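# Set up the press for the work order, verify on master spring

## Task

Acting as operator of the pressing cell, assume the last shift's settings in the press control are unchecked. Configure the press to match the work order (shown as the scene's reference image) and verify the setup by running it on the master spring. Return the master spring to its stand. At the end the machine and the gauge must both be idle, with no alarm standing and the guard shut.

## Robot and tools

Robot: two arms, left_arm (on the +y side) and right_arm. Each has a parallel gripper. Left fingers are rigid. Right fingers fold when a part sits near the palm or a tip is pushed into a surface, so grip with the outer quarter of the pads.

Frames: results give end_effector_position in metres and end_effector_quat_wxyz in a scene frame. The origin is at table height midway between the bases, +z is up and +x points out over the table. In the gripper's own axes, +z runs along the fingers and the fingers open and close along y. The press faces +x with its column toward -x.

execute_actions takes "actions", a list run in order, plus optional "cameras". Each action may hold "rows" (1 to 15), "steps" (1 to 450, default 15, at 30 steps per second), "until", and device commands under "machine" or "gauge". A row is one flat list of 18 numbers, each in [-1, 1], covering both arms: left dx, dy, dz, rx, ry, rz, gripper position, force_limit, speed, then the same nine for the right arm. The six pose numbers are an offset, not a pose. They count from that arm's Hand target as it stood when the action began, in that Hand target's own axes. 1.0 equals 0.6 m of travel or 180 degrees, and rx, ry, rz form a single rotation vector. Every row in an action counts from the same start, but a new action starts from the new Hand target, so repeating an offset adds to it. Send six zeros to re-command an arm's present Hand target.

Gripper numbers are absolute. position +1 is 140 mm open, about -0.8 is where the pads meet, and -1 closes until stopped. force_limit ranges from -1 (about 14 N) to +1 (about 58 N). speed ranges from -1 (about 30 mm/s) to +1 (about 250 mm/s). To leave a gripper unchanged, repeat the three numbers you last sent for it. object_status codes: 0 moving, 1 stopped while opening, 2 stopped while closing (a grip), 3 reached the commanded position or the pads met. position_measured is in counts: 3 is fully open and 230 is closed.

"until" ends an action early. It can only read device fields, e.g. {"machine": {"state": "idle"}} or a comparison pair such as [">=", 5]. {"all": {"status": "ended"}} and {"any": {"status": "ended"}} are also allowed.

move takes "target": one 18-number row, or up to 15 rows. The layout and offset meaning are the same as in rows, and every row counts from the starting Hand targets. Optional arguments:
- "speed": path speed in m/s, 0.002 to 3.2, default 0.25.
- "blend": corner rounding in m.
- "stop_force": 4 to 120 N, shared by both arms; it ends an arm's path on contact.
- "zero": only with stop_force.
- "blocking".
- "cameras".
The result adds a "move:" line such as done, off_target, held or fault. Paths do not avoid obstacles, and the total time is capped at 10 s.

Other tools:
- wait: "seconds", 0 to 10.
- stop: brakes a running move.
- zoom_image: "camera" (cam_high, cam_low, cam_nest, cam_left_wrist, cam_right_wrist) and "region" [x0, y0, x1, y1] in pixels, up to 504 wide and high.
- show_instructions: shows the reference image (the work order).
- zero_wrist_force: "arm".
- finished_scene: "scene", 1 or 2.
Images come back only when the actions list is empty or cameras are requested.

Machine commands are objects, or a list of up to 8 run one after another:
- guard: shut or open.
- clamp: clamp or open.
- page: setup, readings or curve.
- register plus value (-12000 to 12000) plus write: true, all together, to set a register.
- Keys: cycle_start, feed_hold, reset, home, touch, tare.
Heights are mm above the nest plane and forces are in N. The setup page shows program, ram_zero, seat_force, force_max, the join and end windows, cell_gain, cell_zero, program_top and the stored programs. Program 9001 presses the master spring by 5 mm.

cycle_start needs the guard shut, a part clamped, the ram at rest, a stored program number selected, no alarm and no cabinet fault. After a stroke, the readings page shows join_f, peak_f, end_z and ok. ok = 1 means the stroke finished with no alarm and both windows were met. touch lowers the ram to 40 N and records touch_z. tare zeroes the load cell. Result fields to watch: state (idle, running, done, alarm, busy, held), guard_state, clamp_state, entry (the reply to your last write or key) and alarm. After an alarm, reset clears it and home lifts the ram.

The gauge takes measure: true. A reading takes about 12 s and counts as finished only when readings rises. Results no_1 to no_5 are in mm. The piece must lie flat and alone near the centre of the gauge plate, with arms and other parts well clear of the lens. Its stop command aborts a reading.

Practical order: read the work order, then compare every setup register with it and fix any that differ (including the load cell calibration and tare). Open the guard and clamp. Place the master spring in the nest, keep grippers off the nest, then clamp and shut the guard. Select 9001, run it and check ok. Open the guard and clamp, return the spring to its stand, shut the guard, and confirm the state is idle with no alarm and the gauge idle.

Avoid:
- Holding a piece over the nest with a gripper, or blocking the guard. Both cause a cabinet fault.
- Driving the ram into anything, which counts as a crash.
- Forces near 150 N.
- Pressing past a firm contact with a stiff arm.
- Contact between the arms.
- Dropping parts or letting them fall off the table.
- Fast, jerky rows while holding something; ramp offsets up gradually.

Each tool is called after "Call:" by a JSON object that holds its "api" and its "payload", one argument or row to a line.

Reference images:

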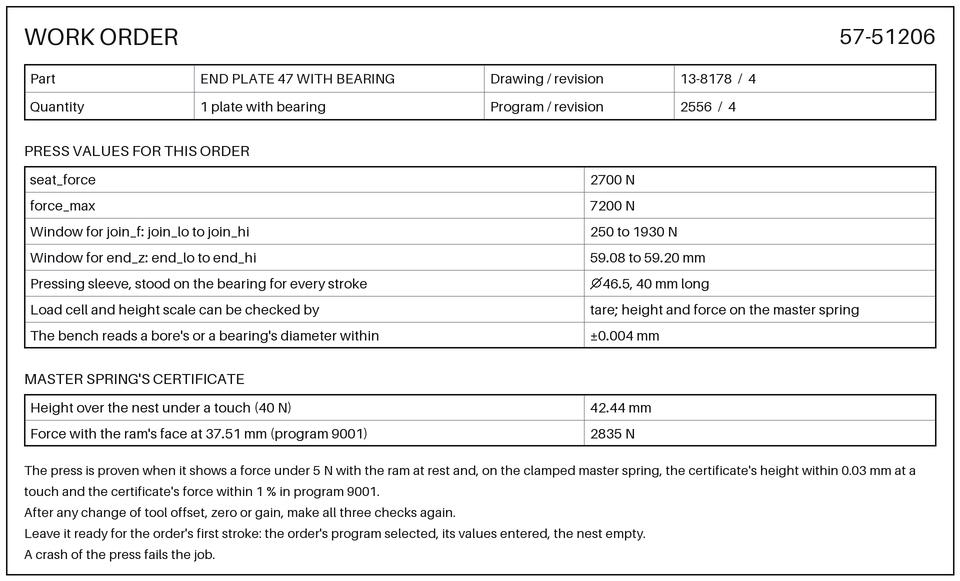

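## Session

Call:
{"api": "execute_actions", "payload": {
  "actions": []
}}

Scene clock: 0.00 s.
left_arm: end_effector_position=(+0.3990, +0.3672, +0.1986) position_measured=3 object_status=3 end_effector_quat_wxyz=(-0.256, -0.248, +0.914, -0.195) | right_arm: end_effector_position=(+0.0583, -0.2183, +0.1459) position_measured=3 object_status=3 end_effector_quat_wxyz=(-0.253, +0.586, +0.770, +0.012)
Joint positions: left_arm=[-0.448 -1.413 2.355 -2.386 -2.216 -0.978] | right_arm=[0.609 -1.563 2.599 -2.448 -1.082 1.845]
Joint velocities: within noise
Joint torques (N m): no reading
Wrist force (N): no reading
Wrist torque (N m): no reading
Wrist force, peak (N): no reading
Hand target: left_arm +0.3990, +0.3672, +0.1986; -0.256, -0.248, +0.914, -0.195 | right_arm +0.0583, -0.2183, +0.1459; -0.253, +0.586, +0.770, +0.012
Tool commands: left_gripper/position=+1.0 left_gripper/force_limit=+1.0 left_gripper/speed=+1.0 right_gripper/position=+1.0 right_gripper/force_limit=+1.0 right_gripper/speed=+1.0
machine.setup: program=+2556 ram_zero=+161.279 seat_force=+9800 force_max=+12000 join_lo=+0 join_hi=+12000 end_lo=+56.200 end_hi=+65.200 cell_gain=+0.994 cell_zero=+150 program_revision=+4 program_top=+59.200 stored1_number=+4848 stored1_revision=+3 stored2_number=+2556 stored2_revision=+4 stored3_number=+9001 stored3_revision=+1 stored4_number=+4946 stored4_revision=+6 stored5_number=+6159 stored5_revision=+5
machine: state=idle guard_state=shut clamp_state=closed_empty guard_answer=taken clamp_answer=taken page=setup entry=no_entry entries=0 alarm=no_alarm queue=idle queue_left=0
gauge: message=nothing_yet readings=0 no_1=0.000 no_2=0.000 no_3=0.000 no_4=0.000 no_5=0.000

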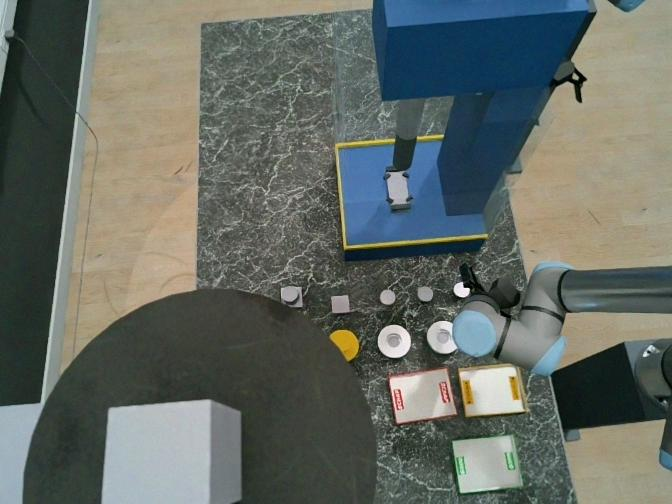

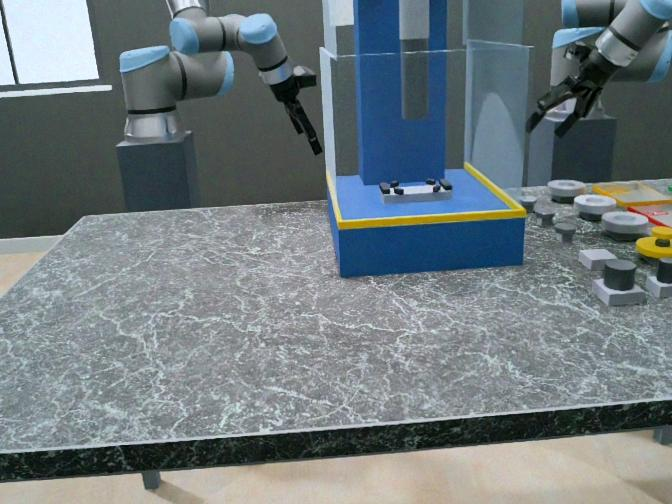

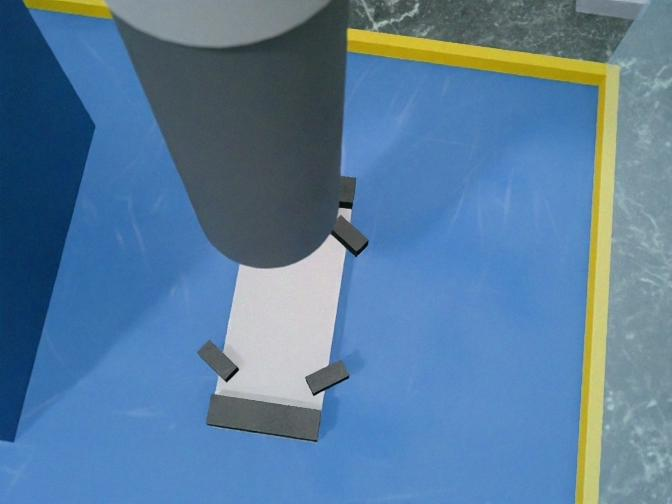

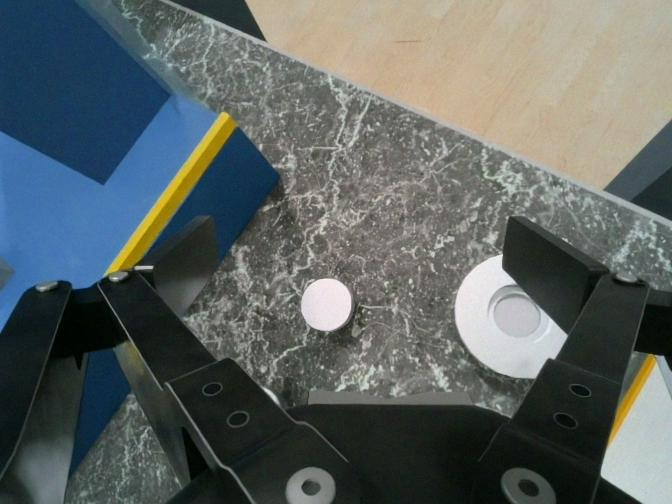

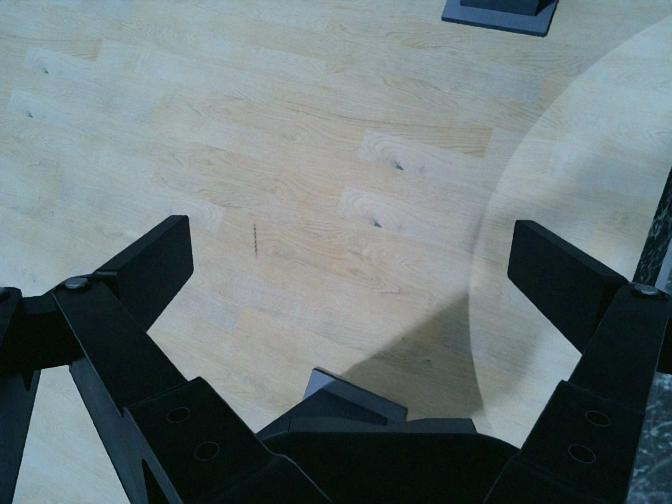

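Call:
{"api": "zoom_image", "payload": {
  "camera": "cam_low",
  "region": [510, 160, 672, 320]
}}

Call:
{"api": "zoom_image", "payload": {
  "camera": "cam_high",
  "region": [260, 250, 560, 504]
}}

Call:
{"api": "zoom_image", "payload": {
  "camera": "cam_high",
  "region": [320, 80, 560, 320]
}}

Scaled by 3.111 from the camera's 672x504 image, which has a finer 960x720 frame.

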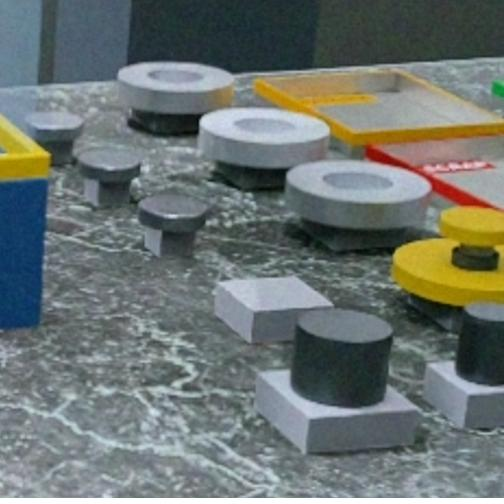

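Scaled by 1.680 from the camera's 672x504 image, which has a finer 960x720 frame.

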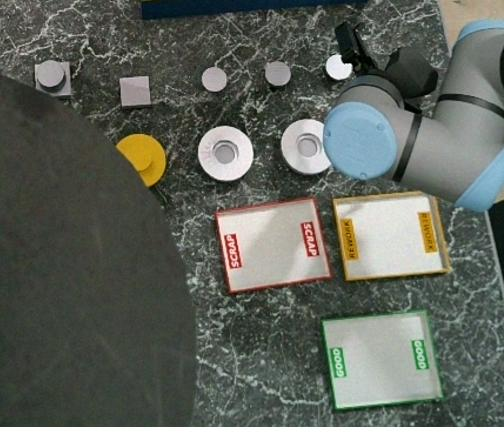

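Scaled by 2.100 from the camera's 672x504 image, which has a finer 960x720 frame.

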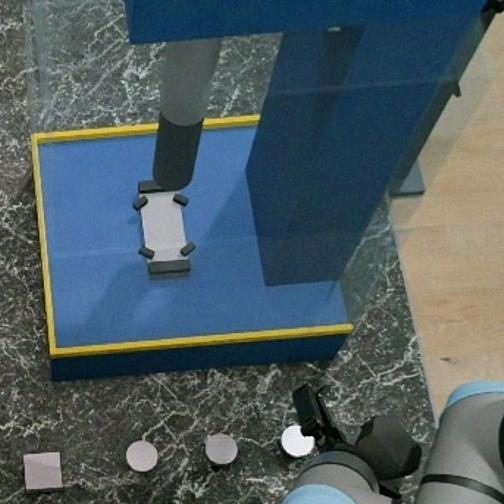

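Call:
{"api": "execute_actions", "payload": {
  "actions": [
    {"machine":[{"register":"seat_force","value":2700,"write":true},{"register":"force_max","value":7200,"write":true},{"register":"join_lo","value":250,"write":true},{"register":"join_hi","value":1930,"write":true},{"register":"end_lo","value":59.08,"write":true},{"register":"end_hi","value":59.20,"write":true},{"page":"readings"}],"steps":60,"until":{"all":{"status":"ended"}}},
    {"machine":[{"tare":true},{"guard":"open"},{"clamp":"open"}],"steps":150,"until":{"all":{"status":"ended"}}}
  ],
  "cameras": ["all"]
}}

Scene clock: 56.67 s.
left_arm: end_effector_position=(+0.3990, +0.3672, +0.1986) position_measured=3 object_status=3 end_effector_quat_wxyz=(-0.256, -0.248, +0.914, -0.195) | right_arm: end_effector_position=(+0.0583, -0.2183, +0.1459) position_measured=3 object_status=3 end_effector_quat_wxyz=(-0.253, +0.586, +0.770, +0.012)
Joint positions: left_arm=[-0.448 -1.413 2.355 -2.386 -2.216 -0.978] | right_arm=[0.609 -1.563 2.599 -2.448 -1.082 1.845]
Joint torques (N m): left_arm=[-1.2 -48.01 -28.06 -4.99 -2.26 0.33] | right_arm=[-1.2 -31.43 -25.91 -4.31 0.78 1.07]
Wrist force (N): left_arm=[-0.3 0.0 0.2] | right_arm=[-0.4 0.1 0.1]
Wrist torque (N m): left_arm=[0.00 0.06 0.01] | right_arm=[0.03 0.08 -0.01]
Wrist force, peak (N): left_arm=[-0.9 -0.3 0.8] | right_arm=[-0.3 0.6 0.5]
Hand target: left_arm +0.3990, +0.3672, +0.1986; -0.256, -0.248, +0.914, -0.195 | right_arm +0.0583, -0.2183, +0.1459; -0.253, +0.586, +0.770, +0.012
Tool commands: left_gripper/position=+1.0 left_gripper/force_limit=+1.0 left_gripper/speed=+1.0 right_gripper/position=+1.0 right_gripper/force_limit=+1.0 right_gripper/speed=+1.0
machine.readings: force=+0 touch_z=+0.000 join_f=+0 peak_f=+0 end_z=+0.000 ok=+0 pos_z=+158.721 cycles=+0
machine: state=idle guard_state=open clamp_state=open guard_answer=taken clamp_answer=taken page=readings entry=taken entries=7 alarm=no_alarm queue=done queue_left=0
gauge: message=nothing_yet readings=0 no_1=0.000 no_2=0.000 no_3=0.000 no_4=0.000 no_5=0.000

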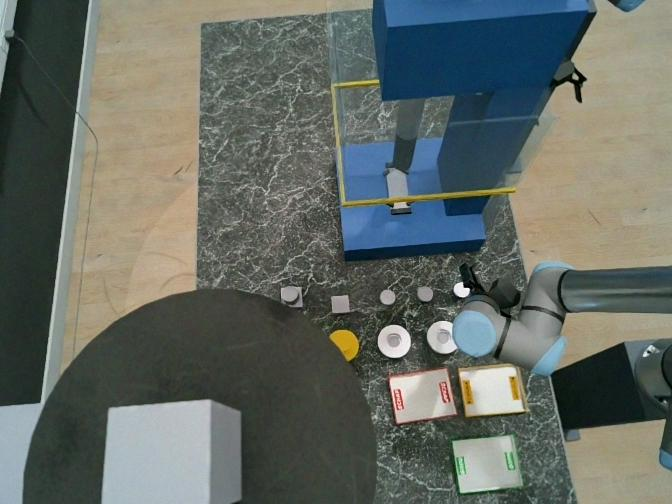

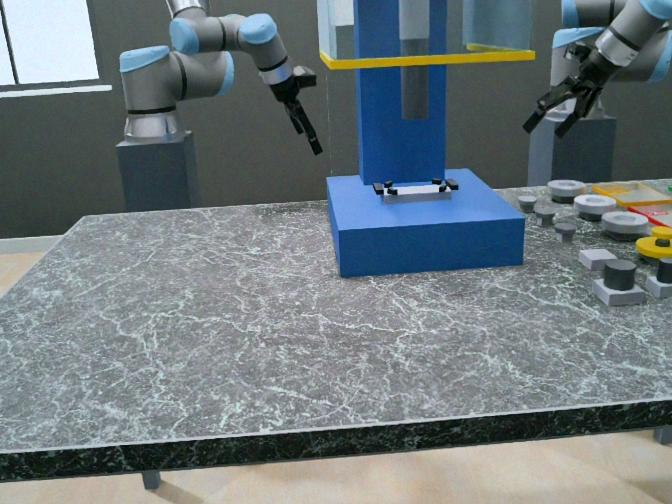

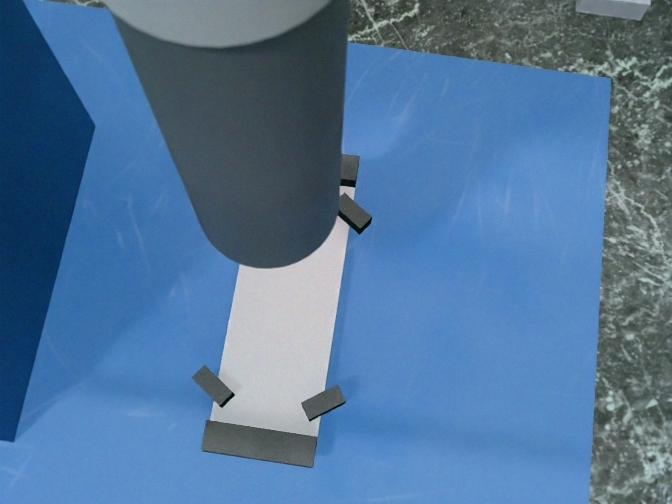

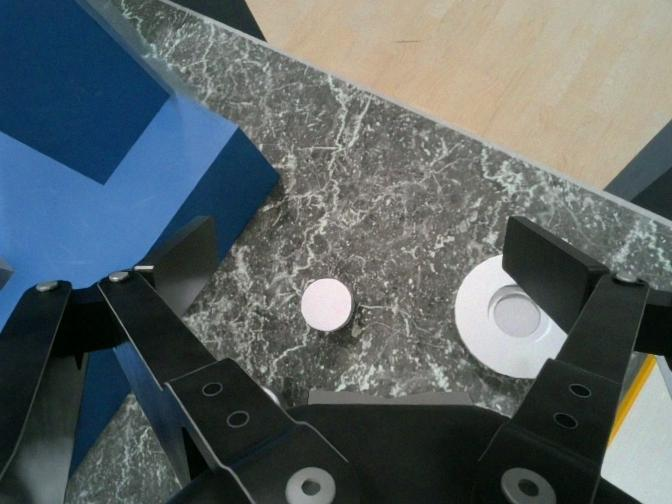

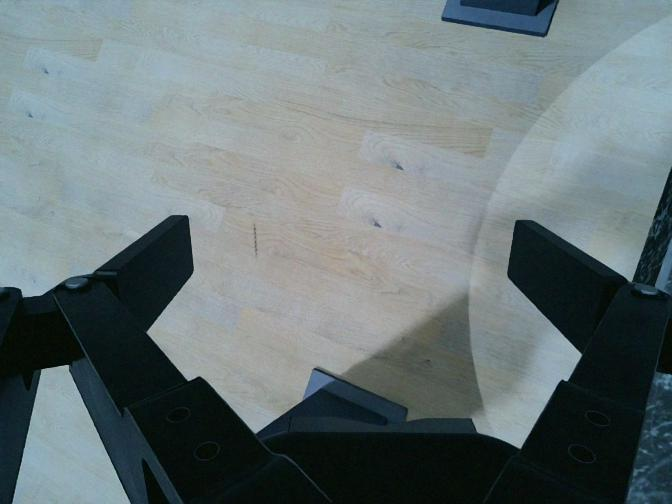

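Call:
{"api": "move", "payload": {
  "target": [0.0869,-0.0093,-0.251,0.029,-0.216,-0.319,1,1,1,0,0,0,0,0,0,1,1,1],
  "cameras": ["cam_left_wrist","cam_high","cam_low"]
}}

Scene clock: 102.17 s.
left_arm: end_effector_position=(+0.4192, +0.4171, +0.3487) position_measured=3 object_status=3 end_effector_quat_wxyz=(+0.000, +0.707, -0.707, -0.001) | right_arm: end_effector_position=(+0.0583, -0.2183, +0.1459) position_measured=3 object_status=3 end_effector_quat_wxyz=(-0.253, +0.586, +0.770, +0.012)
Joint positions: left_arm=[-0.75 -1.826 2.268 -2.011 -1.571 -2.363] | right_arm=[0.609 -1.563 2.599 -2.448 -1.082 1.845]
Joint torques (N m): left_arm=[-11.89 -15.99 -48.57 -3.42 3.48 -2.86] | right_arm=[-1.11 -33.33 -24.91 -4.36 0.13 2.28]
Wrist force (N): left_arm=[-0.2 -0.4 0.3] | right_arm=[-0.2 0.1 0.2]
Wrist torque (N m): left_arm=[-0.11 0.12 0.07] | right_arm=[0.03 0.05 -0.01]
Wrist force, peak (N): left_arm=[-1.3 -0.1 1.1] | right_arm=[-0.5 0.8 0.4]
Hand target: left_arm +0.4192, +0.4171, +0.3487; +0.000, +0.707, -0.707, -0.001 | right_arm +0.0583, -0.2183, +0.1459; -0.253, +0.586, +0.770, +0.012
Off the commanded pose: left_arm 0.000 m, 0 deg | right_arm 0.000 m, 0 deg.
machine.readings: force=+0 touch_z=+0.000 join_f=+0 peak_f=+0 end_z=+0.000 ok=+0 pos_z=+158.721 cycles=+0
machine: state=idle guard_state=open clamp_state=open guard_answer=taken clamp_answer=taken page=readings entry=taken entries=7 alarm=no_alarm queue=done queue_left=0
gauge: message=nothing_yet readings=0 no_1=0.000 no_2=0.000 no_3=0.000 no_4=0.000 no_5=0.000
move: done
Images, in order (width x height): cam_high 672x504, cam_low 672x504, cam_left_wrist 672x504.

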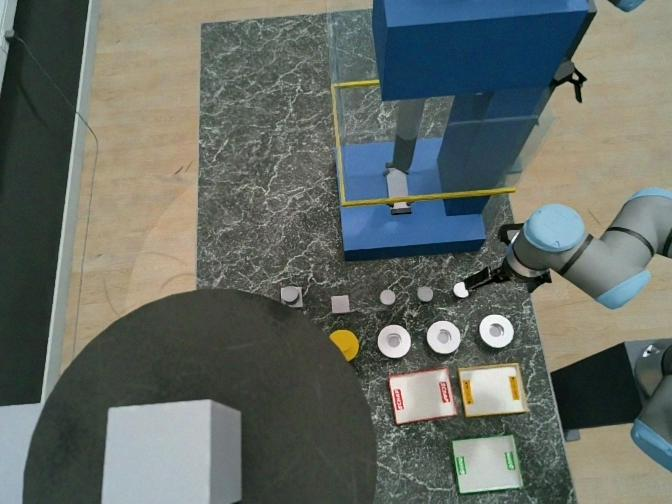

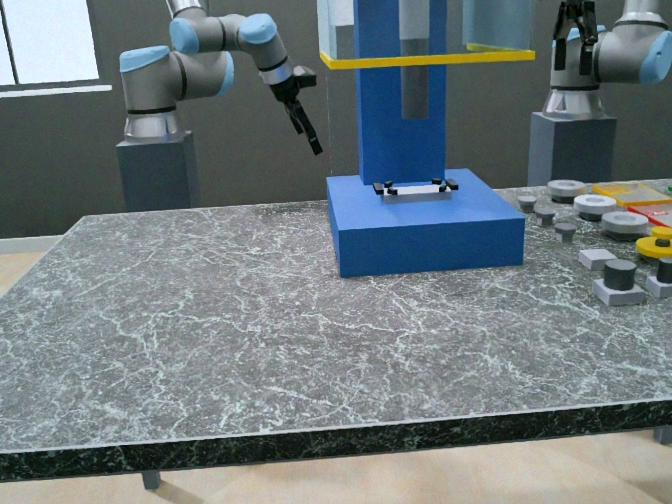

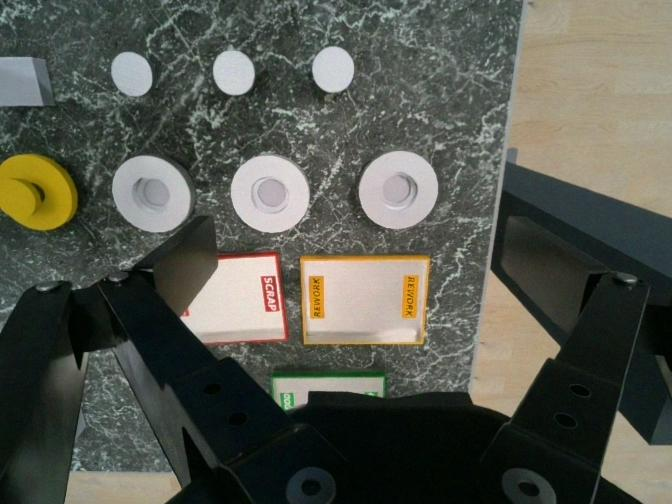

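Call:
{"api": "move", "payload": {
  "target": [0,-0.2,0,0,0,0,1,1,1,0,0,0,0,0,0,1,1,1],
  "cameras": ["cam_left_wrist","cam_high","cam_low"]
}}

Scene clock: 116.67 s.
left_arm: end_effector_position=(+0.5391, +0.4172, +0.3486) position_measured=3 object_status=3 end_effector_quat_wxyz=(+0.000, +0.707, -0.707, -0.001) | right_arm: end_effector_position=(+0.0583, -0.2183, +0.1459) position_measured=3 object_status=3 end_effector_quat_wxyz=(-0.253, +0.586, +0.770, +0.012)
Joint positions: left_arm=[-0.603 -1.618 2.097 -2.049 -1.571 -2.216] | right_arm=[0.609 -1.563 2.599 -2.448 -1.082 1.845]
Joint torques (N m): left_arm=[7.81 -23.88 -47.04 -7.03 -4.04 2.78] | right_arm=[-1.3 -34.79 -26.02 -4.12 -0.52 2.23]
Wrist force (N): left_arm=[0.6 -0.6 0.2] | right_arm=[-0.5 0.2 -0.1]
Wrist torque (N m): left_arm=[-0.15 -0.11 -0.01] | right_arm=[0.04 0.11 0.00]
Wrist force, peak (N): left_arm=[0.0 -3.1 0.1] | right_arm=[-0.7 0.1 0.4]
Hand target: left_arm +0.5392, +0.4172, +0.3485; +0.000, +0.707, -0.707, -0.001 | right_arm +0.0583, -0.2183, +0.1459; -0.253, +0.586, +0.770, +0.012
Off the commanded pose: left_arm 0.000 m, 0 deg | right_arm 0.000 m, 0 deg.
machine.readings: force=+0 touch_z=+0.000 join_f=+0 peak_f=+0 end_z=+0.000 ok=+0 pos_z=+158.721 cycles=+0
machine: state=idle guard_state=open clamp_state=open guard_answer=taken clamp_answer=taken page=readings entry=taken entries=7 alarm=no_alarm queue=done queue_left=0
gauge: message=nothing_yet readings=0 no_1=0.000 no_2=0.000 no_3=0.000 no_4=0.000 no_5=0.000
move: done
Images, in order (width x height): cam_high 672x504, cam_low 672x504, cam_left_wrist 672x504.

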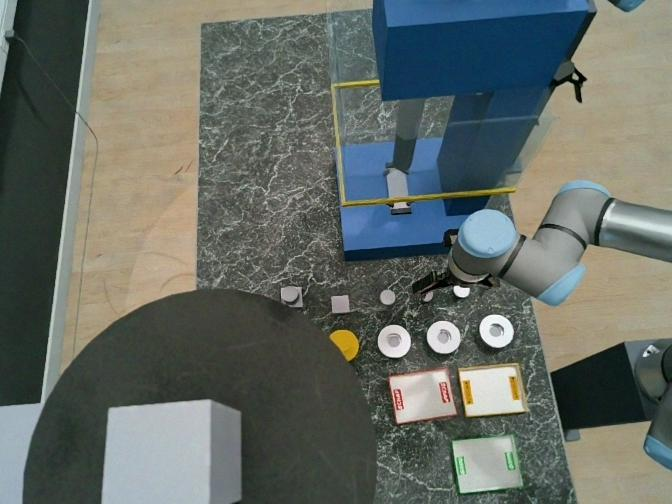

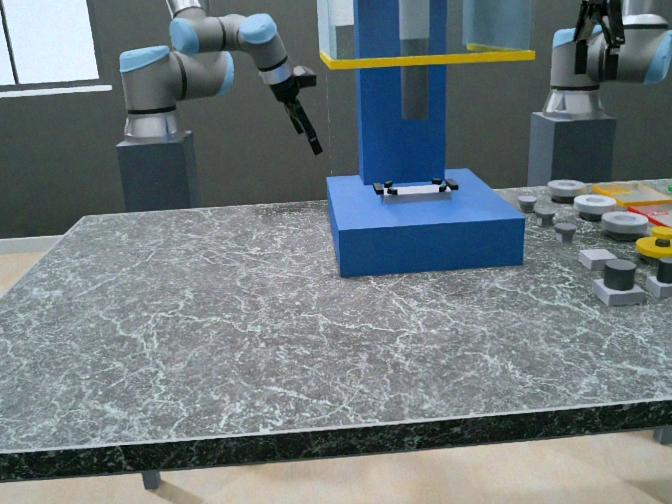

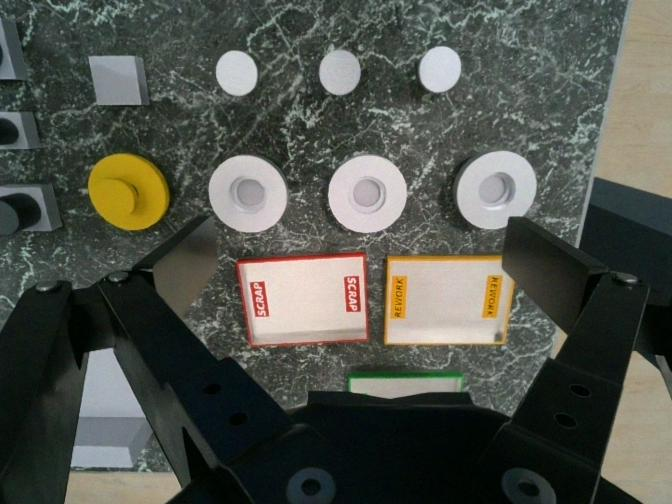

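Call:
{"api": "move", "payload": {
  "target": [-0.22,-0.2133,0.248,0.1307,0.3154,-0.2263,1,1,1,0,0,0,0,0,0,1,1,1],
  "cameras": ["cam_left_wrist","cam_high","cam_low"]
}}

Scene clock: 179.27 s.
left_arm: end_effector_position=(+0.6669, +0.5493, +0.1997) position_measured=3 object_status=3 end_effector_quat_wxyz=(+0.191, +0.801, -0.331, +0.461) | right_arm: end_effector_position=(+0.0583, -0.2183, +0.1459) position_measured=3 object_status=3 end_effector_quat_wxyz=(-0.253, +0.586, +0.770, +0.012)
Joint positions: left_arm=[-0.067 -0.959 2.421 -3.965 -2.143 -2.76] | right_arm=[0.609 -1.563 2.599 -2.448 -1.082 1.845]
Joint torques (N m): left_arm=[9.13 -45.37 -15.79 -7.85 2.2 -3.15] | right_arm=[-0.46 -36.29 -25.11 -4.41 -1.2 2.36]
Wrist force (N): left_arm=[-0.3 -0.1 -0.7] | right_arm=[0.2 -0.1 0.2]
Wrist torque (N m): left_arm=[0.02 0.02 0.07] | right_arm=[-0.02 -0.03 -0.01]
Wrist force, peak (N): left_arm=[1.6 -0.8 -0.7] | right_arm=[-0.8 0.2 0.4]
Hand target: left_arm +0.6669, +0.5494, +0.1997; +0.191, +0.801, -0.331, +0.461 | right_arm +0.0583, -0.2183, +0.1459; -0.253, +0.586, +0.770, +0.012
Off the commanded pose: left_arm 0.000 m, 0 deg | right_arm 0.000 m, 0 deg.
machine.readings: force=+0 touch_z=+0.000 join_f=+0 peak_f=+0 end_z=+0.000 ok=+0 pos_z=+158.721 cycles=+0
machine: state=idle guard_state=open clamp_state=open guard_answer=taken clamp_answer=taken page=readings entry=taken entries=7 alarm=no_alarm queue=done queue_left=0
gauge: message=nothing_yet readings=0 no_1=0.000 no_2=0.000 no_3=0.000 no_4=0.000 no_5=0.000
move: done
Images, in order (width x height): cam_high 672x504, cam_low 672x504, cam_left_wrist 672x504.

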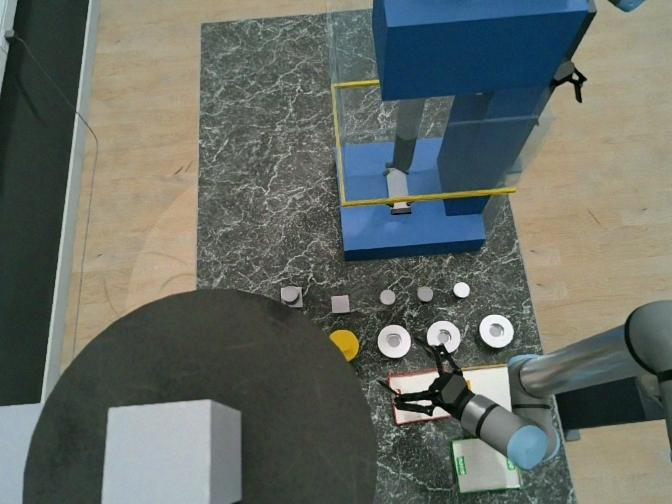

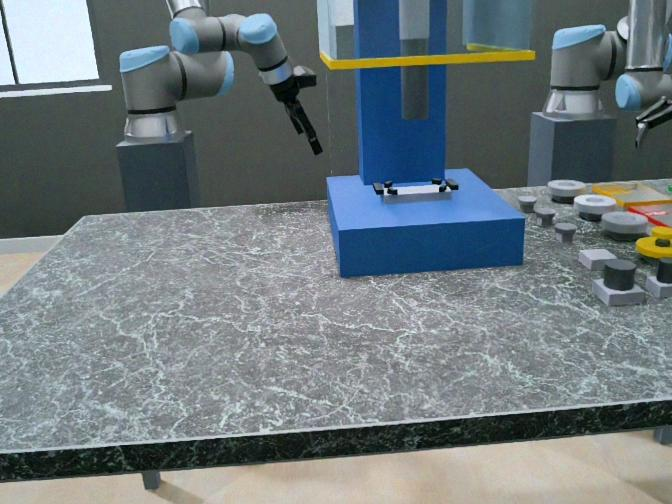

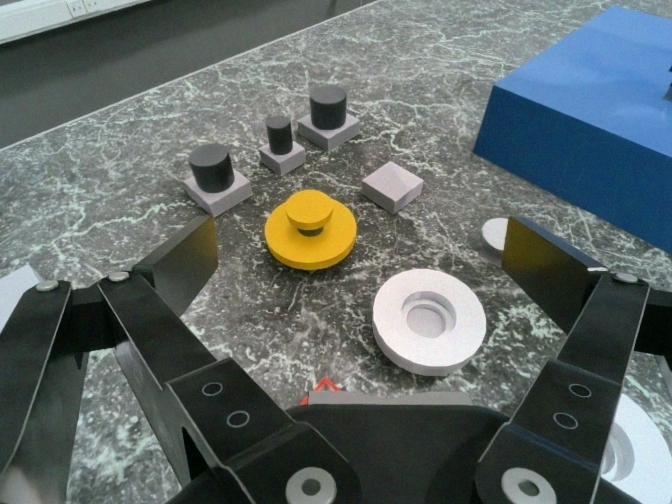

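Call:
{"api": "zoom_image", "payload": {
  "camera": "cam_left_wrist",
  "region": [180, 70, 440, 300]
}}

Call:
{"api": "zoom_image", "payload": {
  "camera": "cam_low",
  "region": [540, 200, 672, 320]
}}

Scaled by 1.938 from the camera's 672x504 image, which has a finer 960x720 frame.

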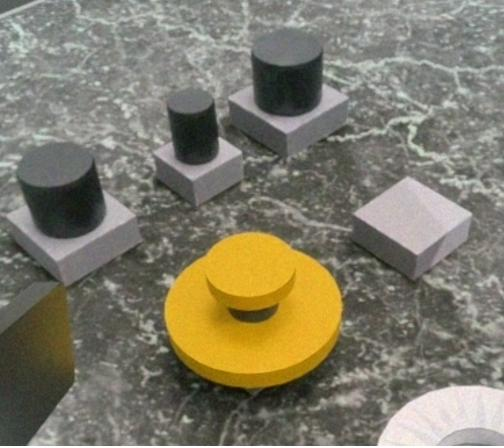

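Scaled by 3.818 from the camera's 672x504 image, which has a finer 960x720 frame.

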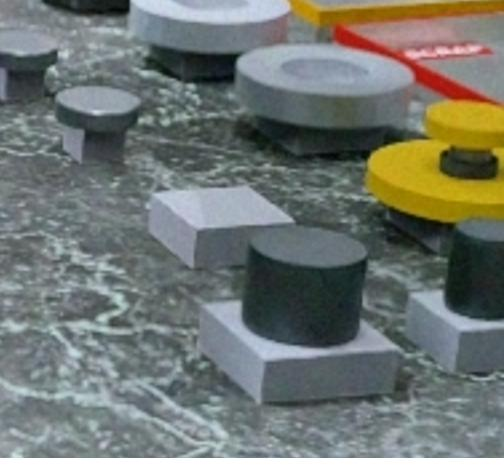

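Call:
{"api": "move", "payload": {
  "target": [-0.0433,-0.0633,0.235,0,0,0,1,1,1,0,0,0,0,0,0,1,1,1],
  "cameras": ["cam_left_wrist","cam_high","cam_low"]
}}

Scene clock: 205.40 s.
left_arm: end_effector_position=(+0.7708, +0.4992, +0.1066) position_measured=3 object_status=3 end_effector_quat_wxyz=(+0.191, +0.801, -0.331, +0.461) | right_arm: end_effector_position=(+0.0583, -0.2183, +0.1459) position_measured=3 object_status=3 end_effector_quat_wxyz=(-0.253, +0.586, +0.770, +0.012)
Joint positions: left_arm=[-0.133 -0.727 2.198 -3.997 -2.09 -2.805] | right_arm=[0.609 -1.563 2.599 -2.448 -1.082 1.845]
Joint torques (N m): left_arm=[-11.54 -60.56 -15.33 -3.59 2.55 -3.27] | right_arm=[-1.08 -38.73 -24.73 -4.33 -1.88 2.24]
Wrist force (N): left_arm=[-1.0 -0.3 0.3] | right_arm=[0.0 -0.2 0.0]
Wrist torque (N m): left_arm=[-0.04 0.20 0.04] | right_arm=[-0.05 0.02 -0.01]
Wrist force, peak (N): left_arm=[-1.4 -1.2 2.6] | right_arm=[-0.8 0.1 -0.3]
Hand target: left_arm +0.7708, +0.4992, +0.1065; +0.191, +0.801, -0.331, +0.461 | right_arm +0.0583, -0.2183, +0.1459; -0.253, +0.586, +0.770, +0.012
Off the commanded pose: left_arm 0.000 m, 0 deg | right_arm 0.000 m, 0 deg.
machine.readings: force=+0 touch_z=+0.000 join_f=+0 peak_f=+0 end_z=+0.000 ok=+0 pos_z=+158.721 cycles=+0
machine: state=idle guard_state=open clamp_state=open guard_answer=taken clamp_answer=taken page=readings entry=taken entries=7 alarm=no_alarm queue=done queue_left=0
gauge: message=nothing_yet readings=0 no_1=0.000 no_2=0.000 no_3=0.000 no_4=0.000 no_5=0.000
move: done
Images, in order (width x height): cam_high 672x504, cam_low 672x504, cam_left_wrist 672x504.

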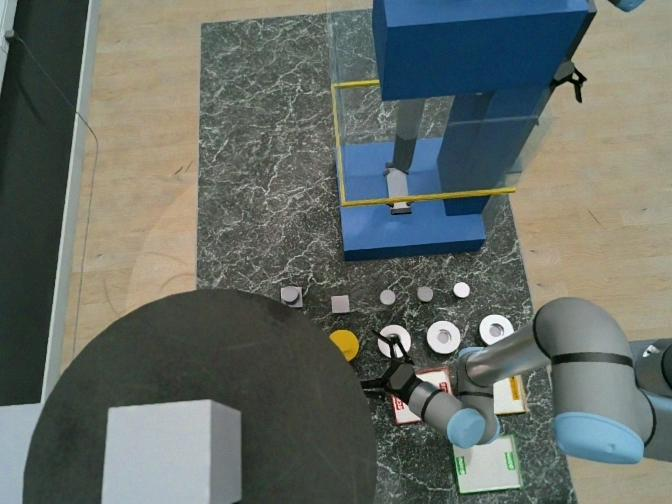

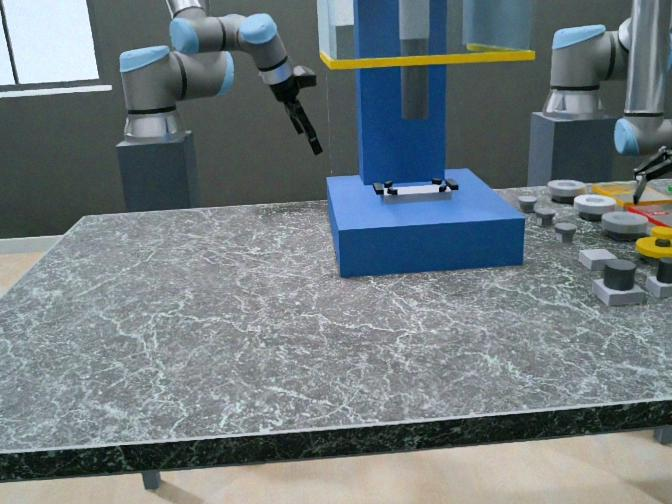

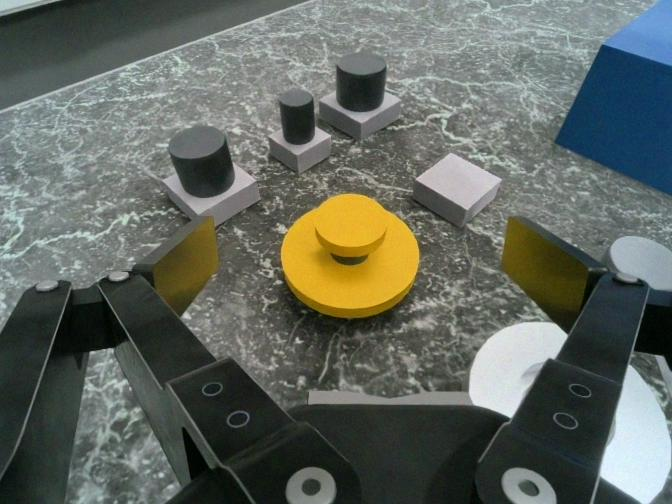

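Call:
{"api": "move", "payload": {
  "target": [-0.0117,0,0.117,0,0,0,1,1,1,0,0,0,0,0,0,1,1,1],
  "cameras": ["cam_left_wrist"],
  "speed": 0.1
}}

Call:
{"api": "zoom_image", "payload": {
  "camera": "cam_left_wrist",
  "region": [180, 100, 540, 370]
}}

Scene clock: 216.13 s.
left_arm: end_effector_position=(+0.8112, +0.4588, +0.0653) position_measured=3 object_status=3 end_effector_quat_wxyz=(+0.191, +0.801, -0.331, +0.461) | right_arm: end_effector_position=(+0.0583, -0.2183, +0.1459) position_measured=3 object_status=3 end_effector_quat_wxyz=(-0.253, +0.586, +0.770, +0.012)
Joint positions: left_arm=[-0.185 -0.637 2.098 -4.004 -2.047 -2.839] | right_arm=[0.609 -1.563 2.599 -2.448 -1.082 1.845]
Joint torques (N m): left_arm=[-11.25 -63.37 -15.91 -3.48 2.72 -3.1] | right_arm=[-1.57 -40.05 -25.2 -4.34 -2.04 2.34]
Wrist force (N): left_arm=[-0.5 -0.7 0.1] | right_arm=[-0.1 0.1 0.2]
Wrist torque (N m): left_arm=[-0.07 0.02 0.03] | right_arm=[0.02 0.04 0.00]
Wrist force, peak (N): left_arm=[-0.6 -0.5 1.3] | right_arm=[-0.4 -0.6 -0.1]
Hand target: left_arm +0.8113, +0.4588, +0.0652; +0.191, +0.801, -0.331, +0.461 | right_arm +0.0583, -0.2183, +0.1459; -0.253, +0.586, +0.770, +0.012
Off the commanded pose: left_arm 0.000 m, 0 deg | right_arm 0.000 m, 0 deg.
machine.readings: force=+0 touch_z=+0.000 join_f=+0 peak_f=+0 end_z=+0.000 ok=+0 pos_z=+158.721 cycles=+0
machine: state=idle guard_state=open clamp_state=open guard_answer=taken clamp_answer=taken page=readings entry=taken entries=7 alarm=no_alarm queue=done queue_left=0
gauge: message=nothing_yet readings=0 no_1=0.000 no_2=0.000 no_3=0.000 no_4=0.000 no_5=0.000
move: done
Images, in order (width x height): cam_left_wrist 672x504.

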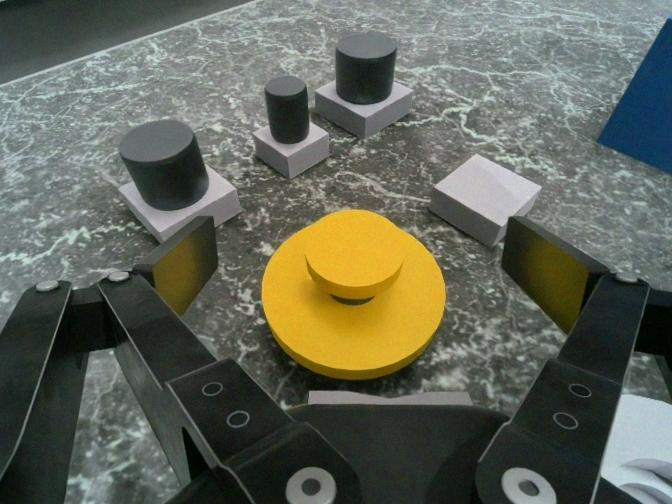

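Scaled by 1.400 from the camera's 672x504 image, which has a finer 960x720 frame.

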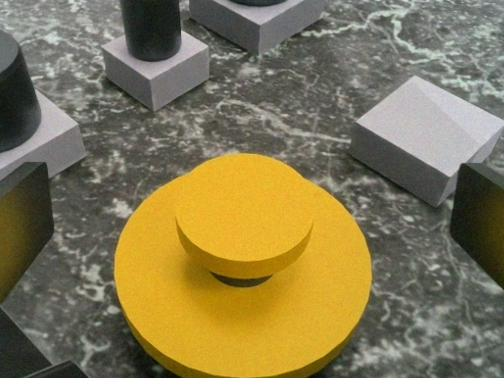

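Call:
{"api": "move", "payload": {
  "target": [-0.0067,-0.0035,0,0,0,0,1,1,1,0,0,0,0,0,0,1,1,1],
  "speed": 0.05
}}

Call:
{"api": "execute_actions", "payload": {
  "actions": [
    {"rows":[[0,0,0,0,0,0,-1,0.5,-1,0,0,0,0,0,0,1,1,1]],"steps":140}
  ],
  "cameras": ["cam_left_wrist"]
}}

Call:
{"api": "zoom_image", "payload": {
  "camera": "cam_left_wrist",
  "region": [180, 100, 540, 370]
}}

Scene clock: 232.97 s.
left_arm: end_effector_position=(+0.8114, +0.4616, +0.0618) position_measured=3 object_status=3 end_effector_quat_wxyz=(+0.191, +0.801, -0.331, +0.461) | right_arm: end_effector_position=(+0.0583, -0.2183, +0.1459) position_measured=3 object_status=3 end_effector_quat_wxyz=(-0.253, +0.586, +0.770, +0.012)
Joint positions: left_arm=[-0.18 -0.63 2.096 -4.007 -2.051 -2.836] | right_arm=[0.609 -1.563 2.599 -2.448 -1.082 1.845]
Joint torques (N m): left_arm=[10.25 -65.62 -15.94 -7.54 -4.82 2.81] | right_arm=[-0.41 -40.04 -25.07 -4.49 -1.83 2.5]
Wrist force (N): left_arm=[-0.9 -0.2 0.0] | right_arm=[0.3 0.0 0.1]
Wrist torque (N m): left_arm=[0.02 0.12 -0.11] | right_arm=[-0.01 -0.07 -0.01]
Wrist force, peak (N): left_arm=[-0.9 -0.9 0.3] | right_arm=[-0.3 0.6 -0.5]
Hand target: left_arm +0.8114, +0.4617, +0.0618; +0.191, +0.801, -0.331, +0.461 | right_arm +0.0583, -0.2183, +0.1459; -0.253, +0.586, +0.770, +0.012
Off the commanded pose: left_arm 0.000 m, 0 deg | right_arm 0.000 m, 0 deg.
machine.readings: force=+0 touch_z=+0.000 join_f=+0 peak_f=+0 end_z=+0.000 ok=+0 pos_z=+158.721 cycles=+0
machine: state=idle guard_state=open clamp_state=open guard_answer=taken clamp_answer=taken page=readings entry=taken entries=7 alarm=no_alarm queue=done queue_left=0
gauge: message=nothing_yet readings=0 no_1=0.000 no_2=0.000 no_3=0.000 no_4=0.000 no_5=0.000
move: done

Scene clock: 237.83 s.
left_arm: end_effector_position=(+0.8114, +0.4617, +0.0618) position_measured=162 object_status=2 end_effector_quat_wxyz=(+0.191, +0.801, -0.331, +0.461) | right_arm: end_effector_position=(+0.0583, -0.2183, +0.1459) position_measured=3 object_status=3 end_effector_quat_wxyz=(-0.253, +0.586, +0.770, +0.012)
Joint positions: left_arm=[-0.18 -0.63 2.096 -4.007 -2.051 -2.836] | right_arm=[0.609 -1.563 2.599 -2.448 -1.082 1.845]
Joint torques (N m): left_arm=[-9.4 -67.09 -4.78 -2.39 -4.84 2.75] | right_arm=[-3.09 -40.17 -24.49 -4.17 -1.98 2.28]
Wrist force (N): left_arm=[0.9 -0.9 -11.2] | right_arm=[-0.5 -0.2 0.1]
Wrist torque (N m): left_arm=[0.06 -0.02 -0.08] | right_arm=[-0.04 0.11 -0.01]
Wrist force, peak (N): left_arm=[0.9 -1.1 -11.6] | right_arm=[-0.6 0.0 -0.4]
Hand target: left_arm +0.8114, +0.4617, +0.0618; +0.191, +0.801, -0.331, +0.461 | right_arm +0.0583, -0.2183, +0.1459; -0.253, +0.586, +0.770, +0.012
Off the commanded pose: left_arm 0.000 m, 0 deg | right_arm 0.000 m, 0 deg.
machine.readings: force=+0 touch_z=+0.000 join_f=+0 peak_f=+0 end_z=+0.000 ok=+0 pos_z=+158.721 cycles=+0
machine: state=idle guard_state=open clamp_state=open guard_answer=taken clamp_answer=taken page=readings entry=taken entries=7 alarm=no_alarm queue=done queue_left=0
gauge: message=nothing_yet readings=0 no_1=0.000 no_2=0.000 no_3=0.000 no_4=0.000 no_5=0.000
Images, in order (width x height): cam_left_wrist 672x504.

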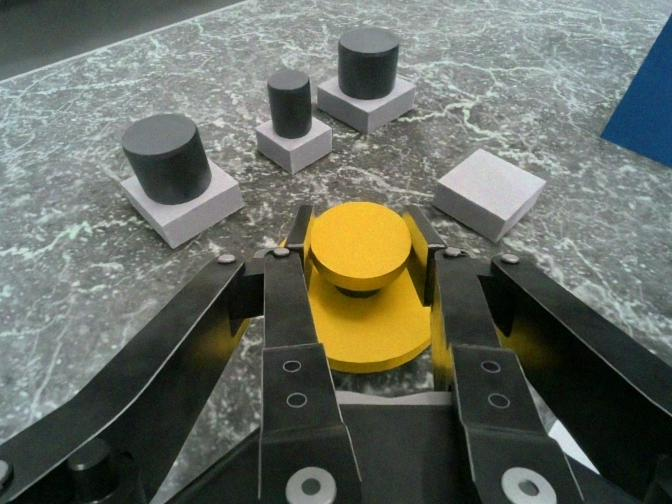

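Scaled by 1.400 from the camera's 672x504 image, which has a finer 960x720 frame.

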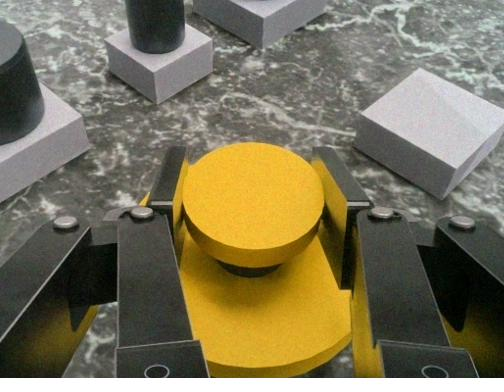

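Call:
{"api": "move", "payload": {
  "target": [0.0144,0,-0.00833,0,0,0,-1,0.5,-1,0,0,0,0,0,0,1,1,1],
  "speed": 0.03,
  "cameras": ["cam_left_wrist"]
}}

Scene clock: 244.17 s.
left_arm: end_effector_position=(+0.8114, +0.4617, +0.0716) position_measured=162 object_status=2 end_effector_quat_wxyz=(+0.191, +0.801, -0.331, +0.461) | right_arm: end_effector_position=(+0.0583, -0.2183, +0.1459) position_measured=3 object_status=3 end_effector_quat_wxyz=(-0.253, +0.586, +0.770, +0.012)
Joint positions: left_arm=[-0.18 -0.649 2.102 -3.995 -2.051 -2.836] | right_arm=[0.609 -1.563 2.599 -2.448 -1.082 1.845]
Joint torques (N m): left_arm=[-10.52 -106.49 -6.59 -5.86 -4.91 1.51] | right_arm=[-0.86 -41.24 -24.41 -4.44 -1.8 2.28]
Wrist force (N): left_arm=[-7.4 -0.5 4.0] | right_arm=[-0.1 -0.1 0.1]
Wrist torque (N m): left_arm=[-0.05 0.07 -0.10] | right_arm=[-0.01 0.03 -0.01]
Wrist force, peak (N): left_arm=[1.7 -1.5 -11.1] | right_arm=[0.0 0.1 -0.6]
Hand target: left_arm +0.8114, +0.4617, +0.0717; +0.191, +0.801, -0.331, +0.461 | right_arm +0.0583, -0.2183, +0.1459; -0.253, +0.586, +0.770, +0.012
Off the commanded pose: left_arm 0.000 m, 0 deg | right_arm 0.000 m, 0 deg.
machine.readings: force=+0 touch_z=+0.000 join_f=+0 peak_f=+0 end_z=+0.000 ok=+0 pos_z=+158.721 cycles=+0
machine: state=idle guard_state=open clamp_state=open guard_answer=taken clamp_answer=taken page=readings entry=taken entries=7 alarm=no_alarm queue=done queue_left=0
gauge: message=nothing_yet readings=0 no_1=0.000 no_2=0.000 no_3=0.000 no_4=0.000 no_5=0.000
move: done
Images, in order (width x height): cam_left_wrist 672x504.

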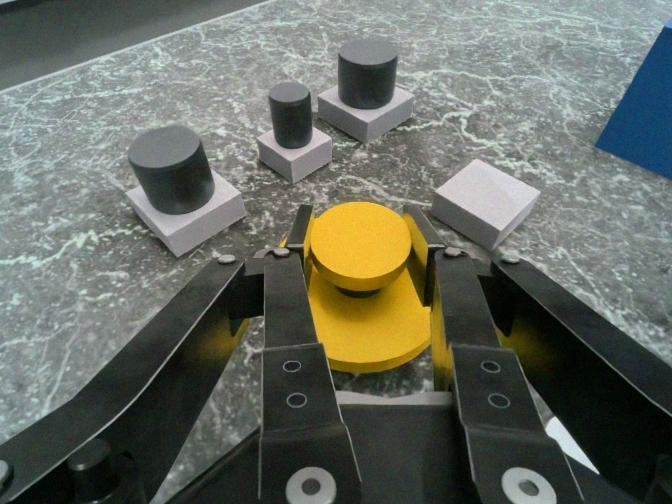

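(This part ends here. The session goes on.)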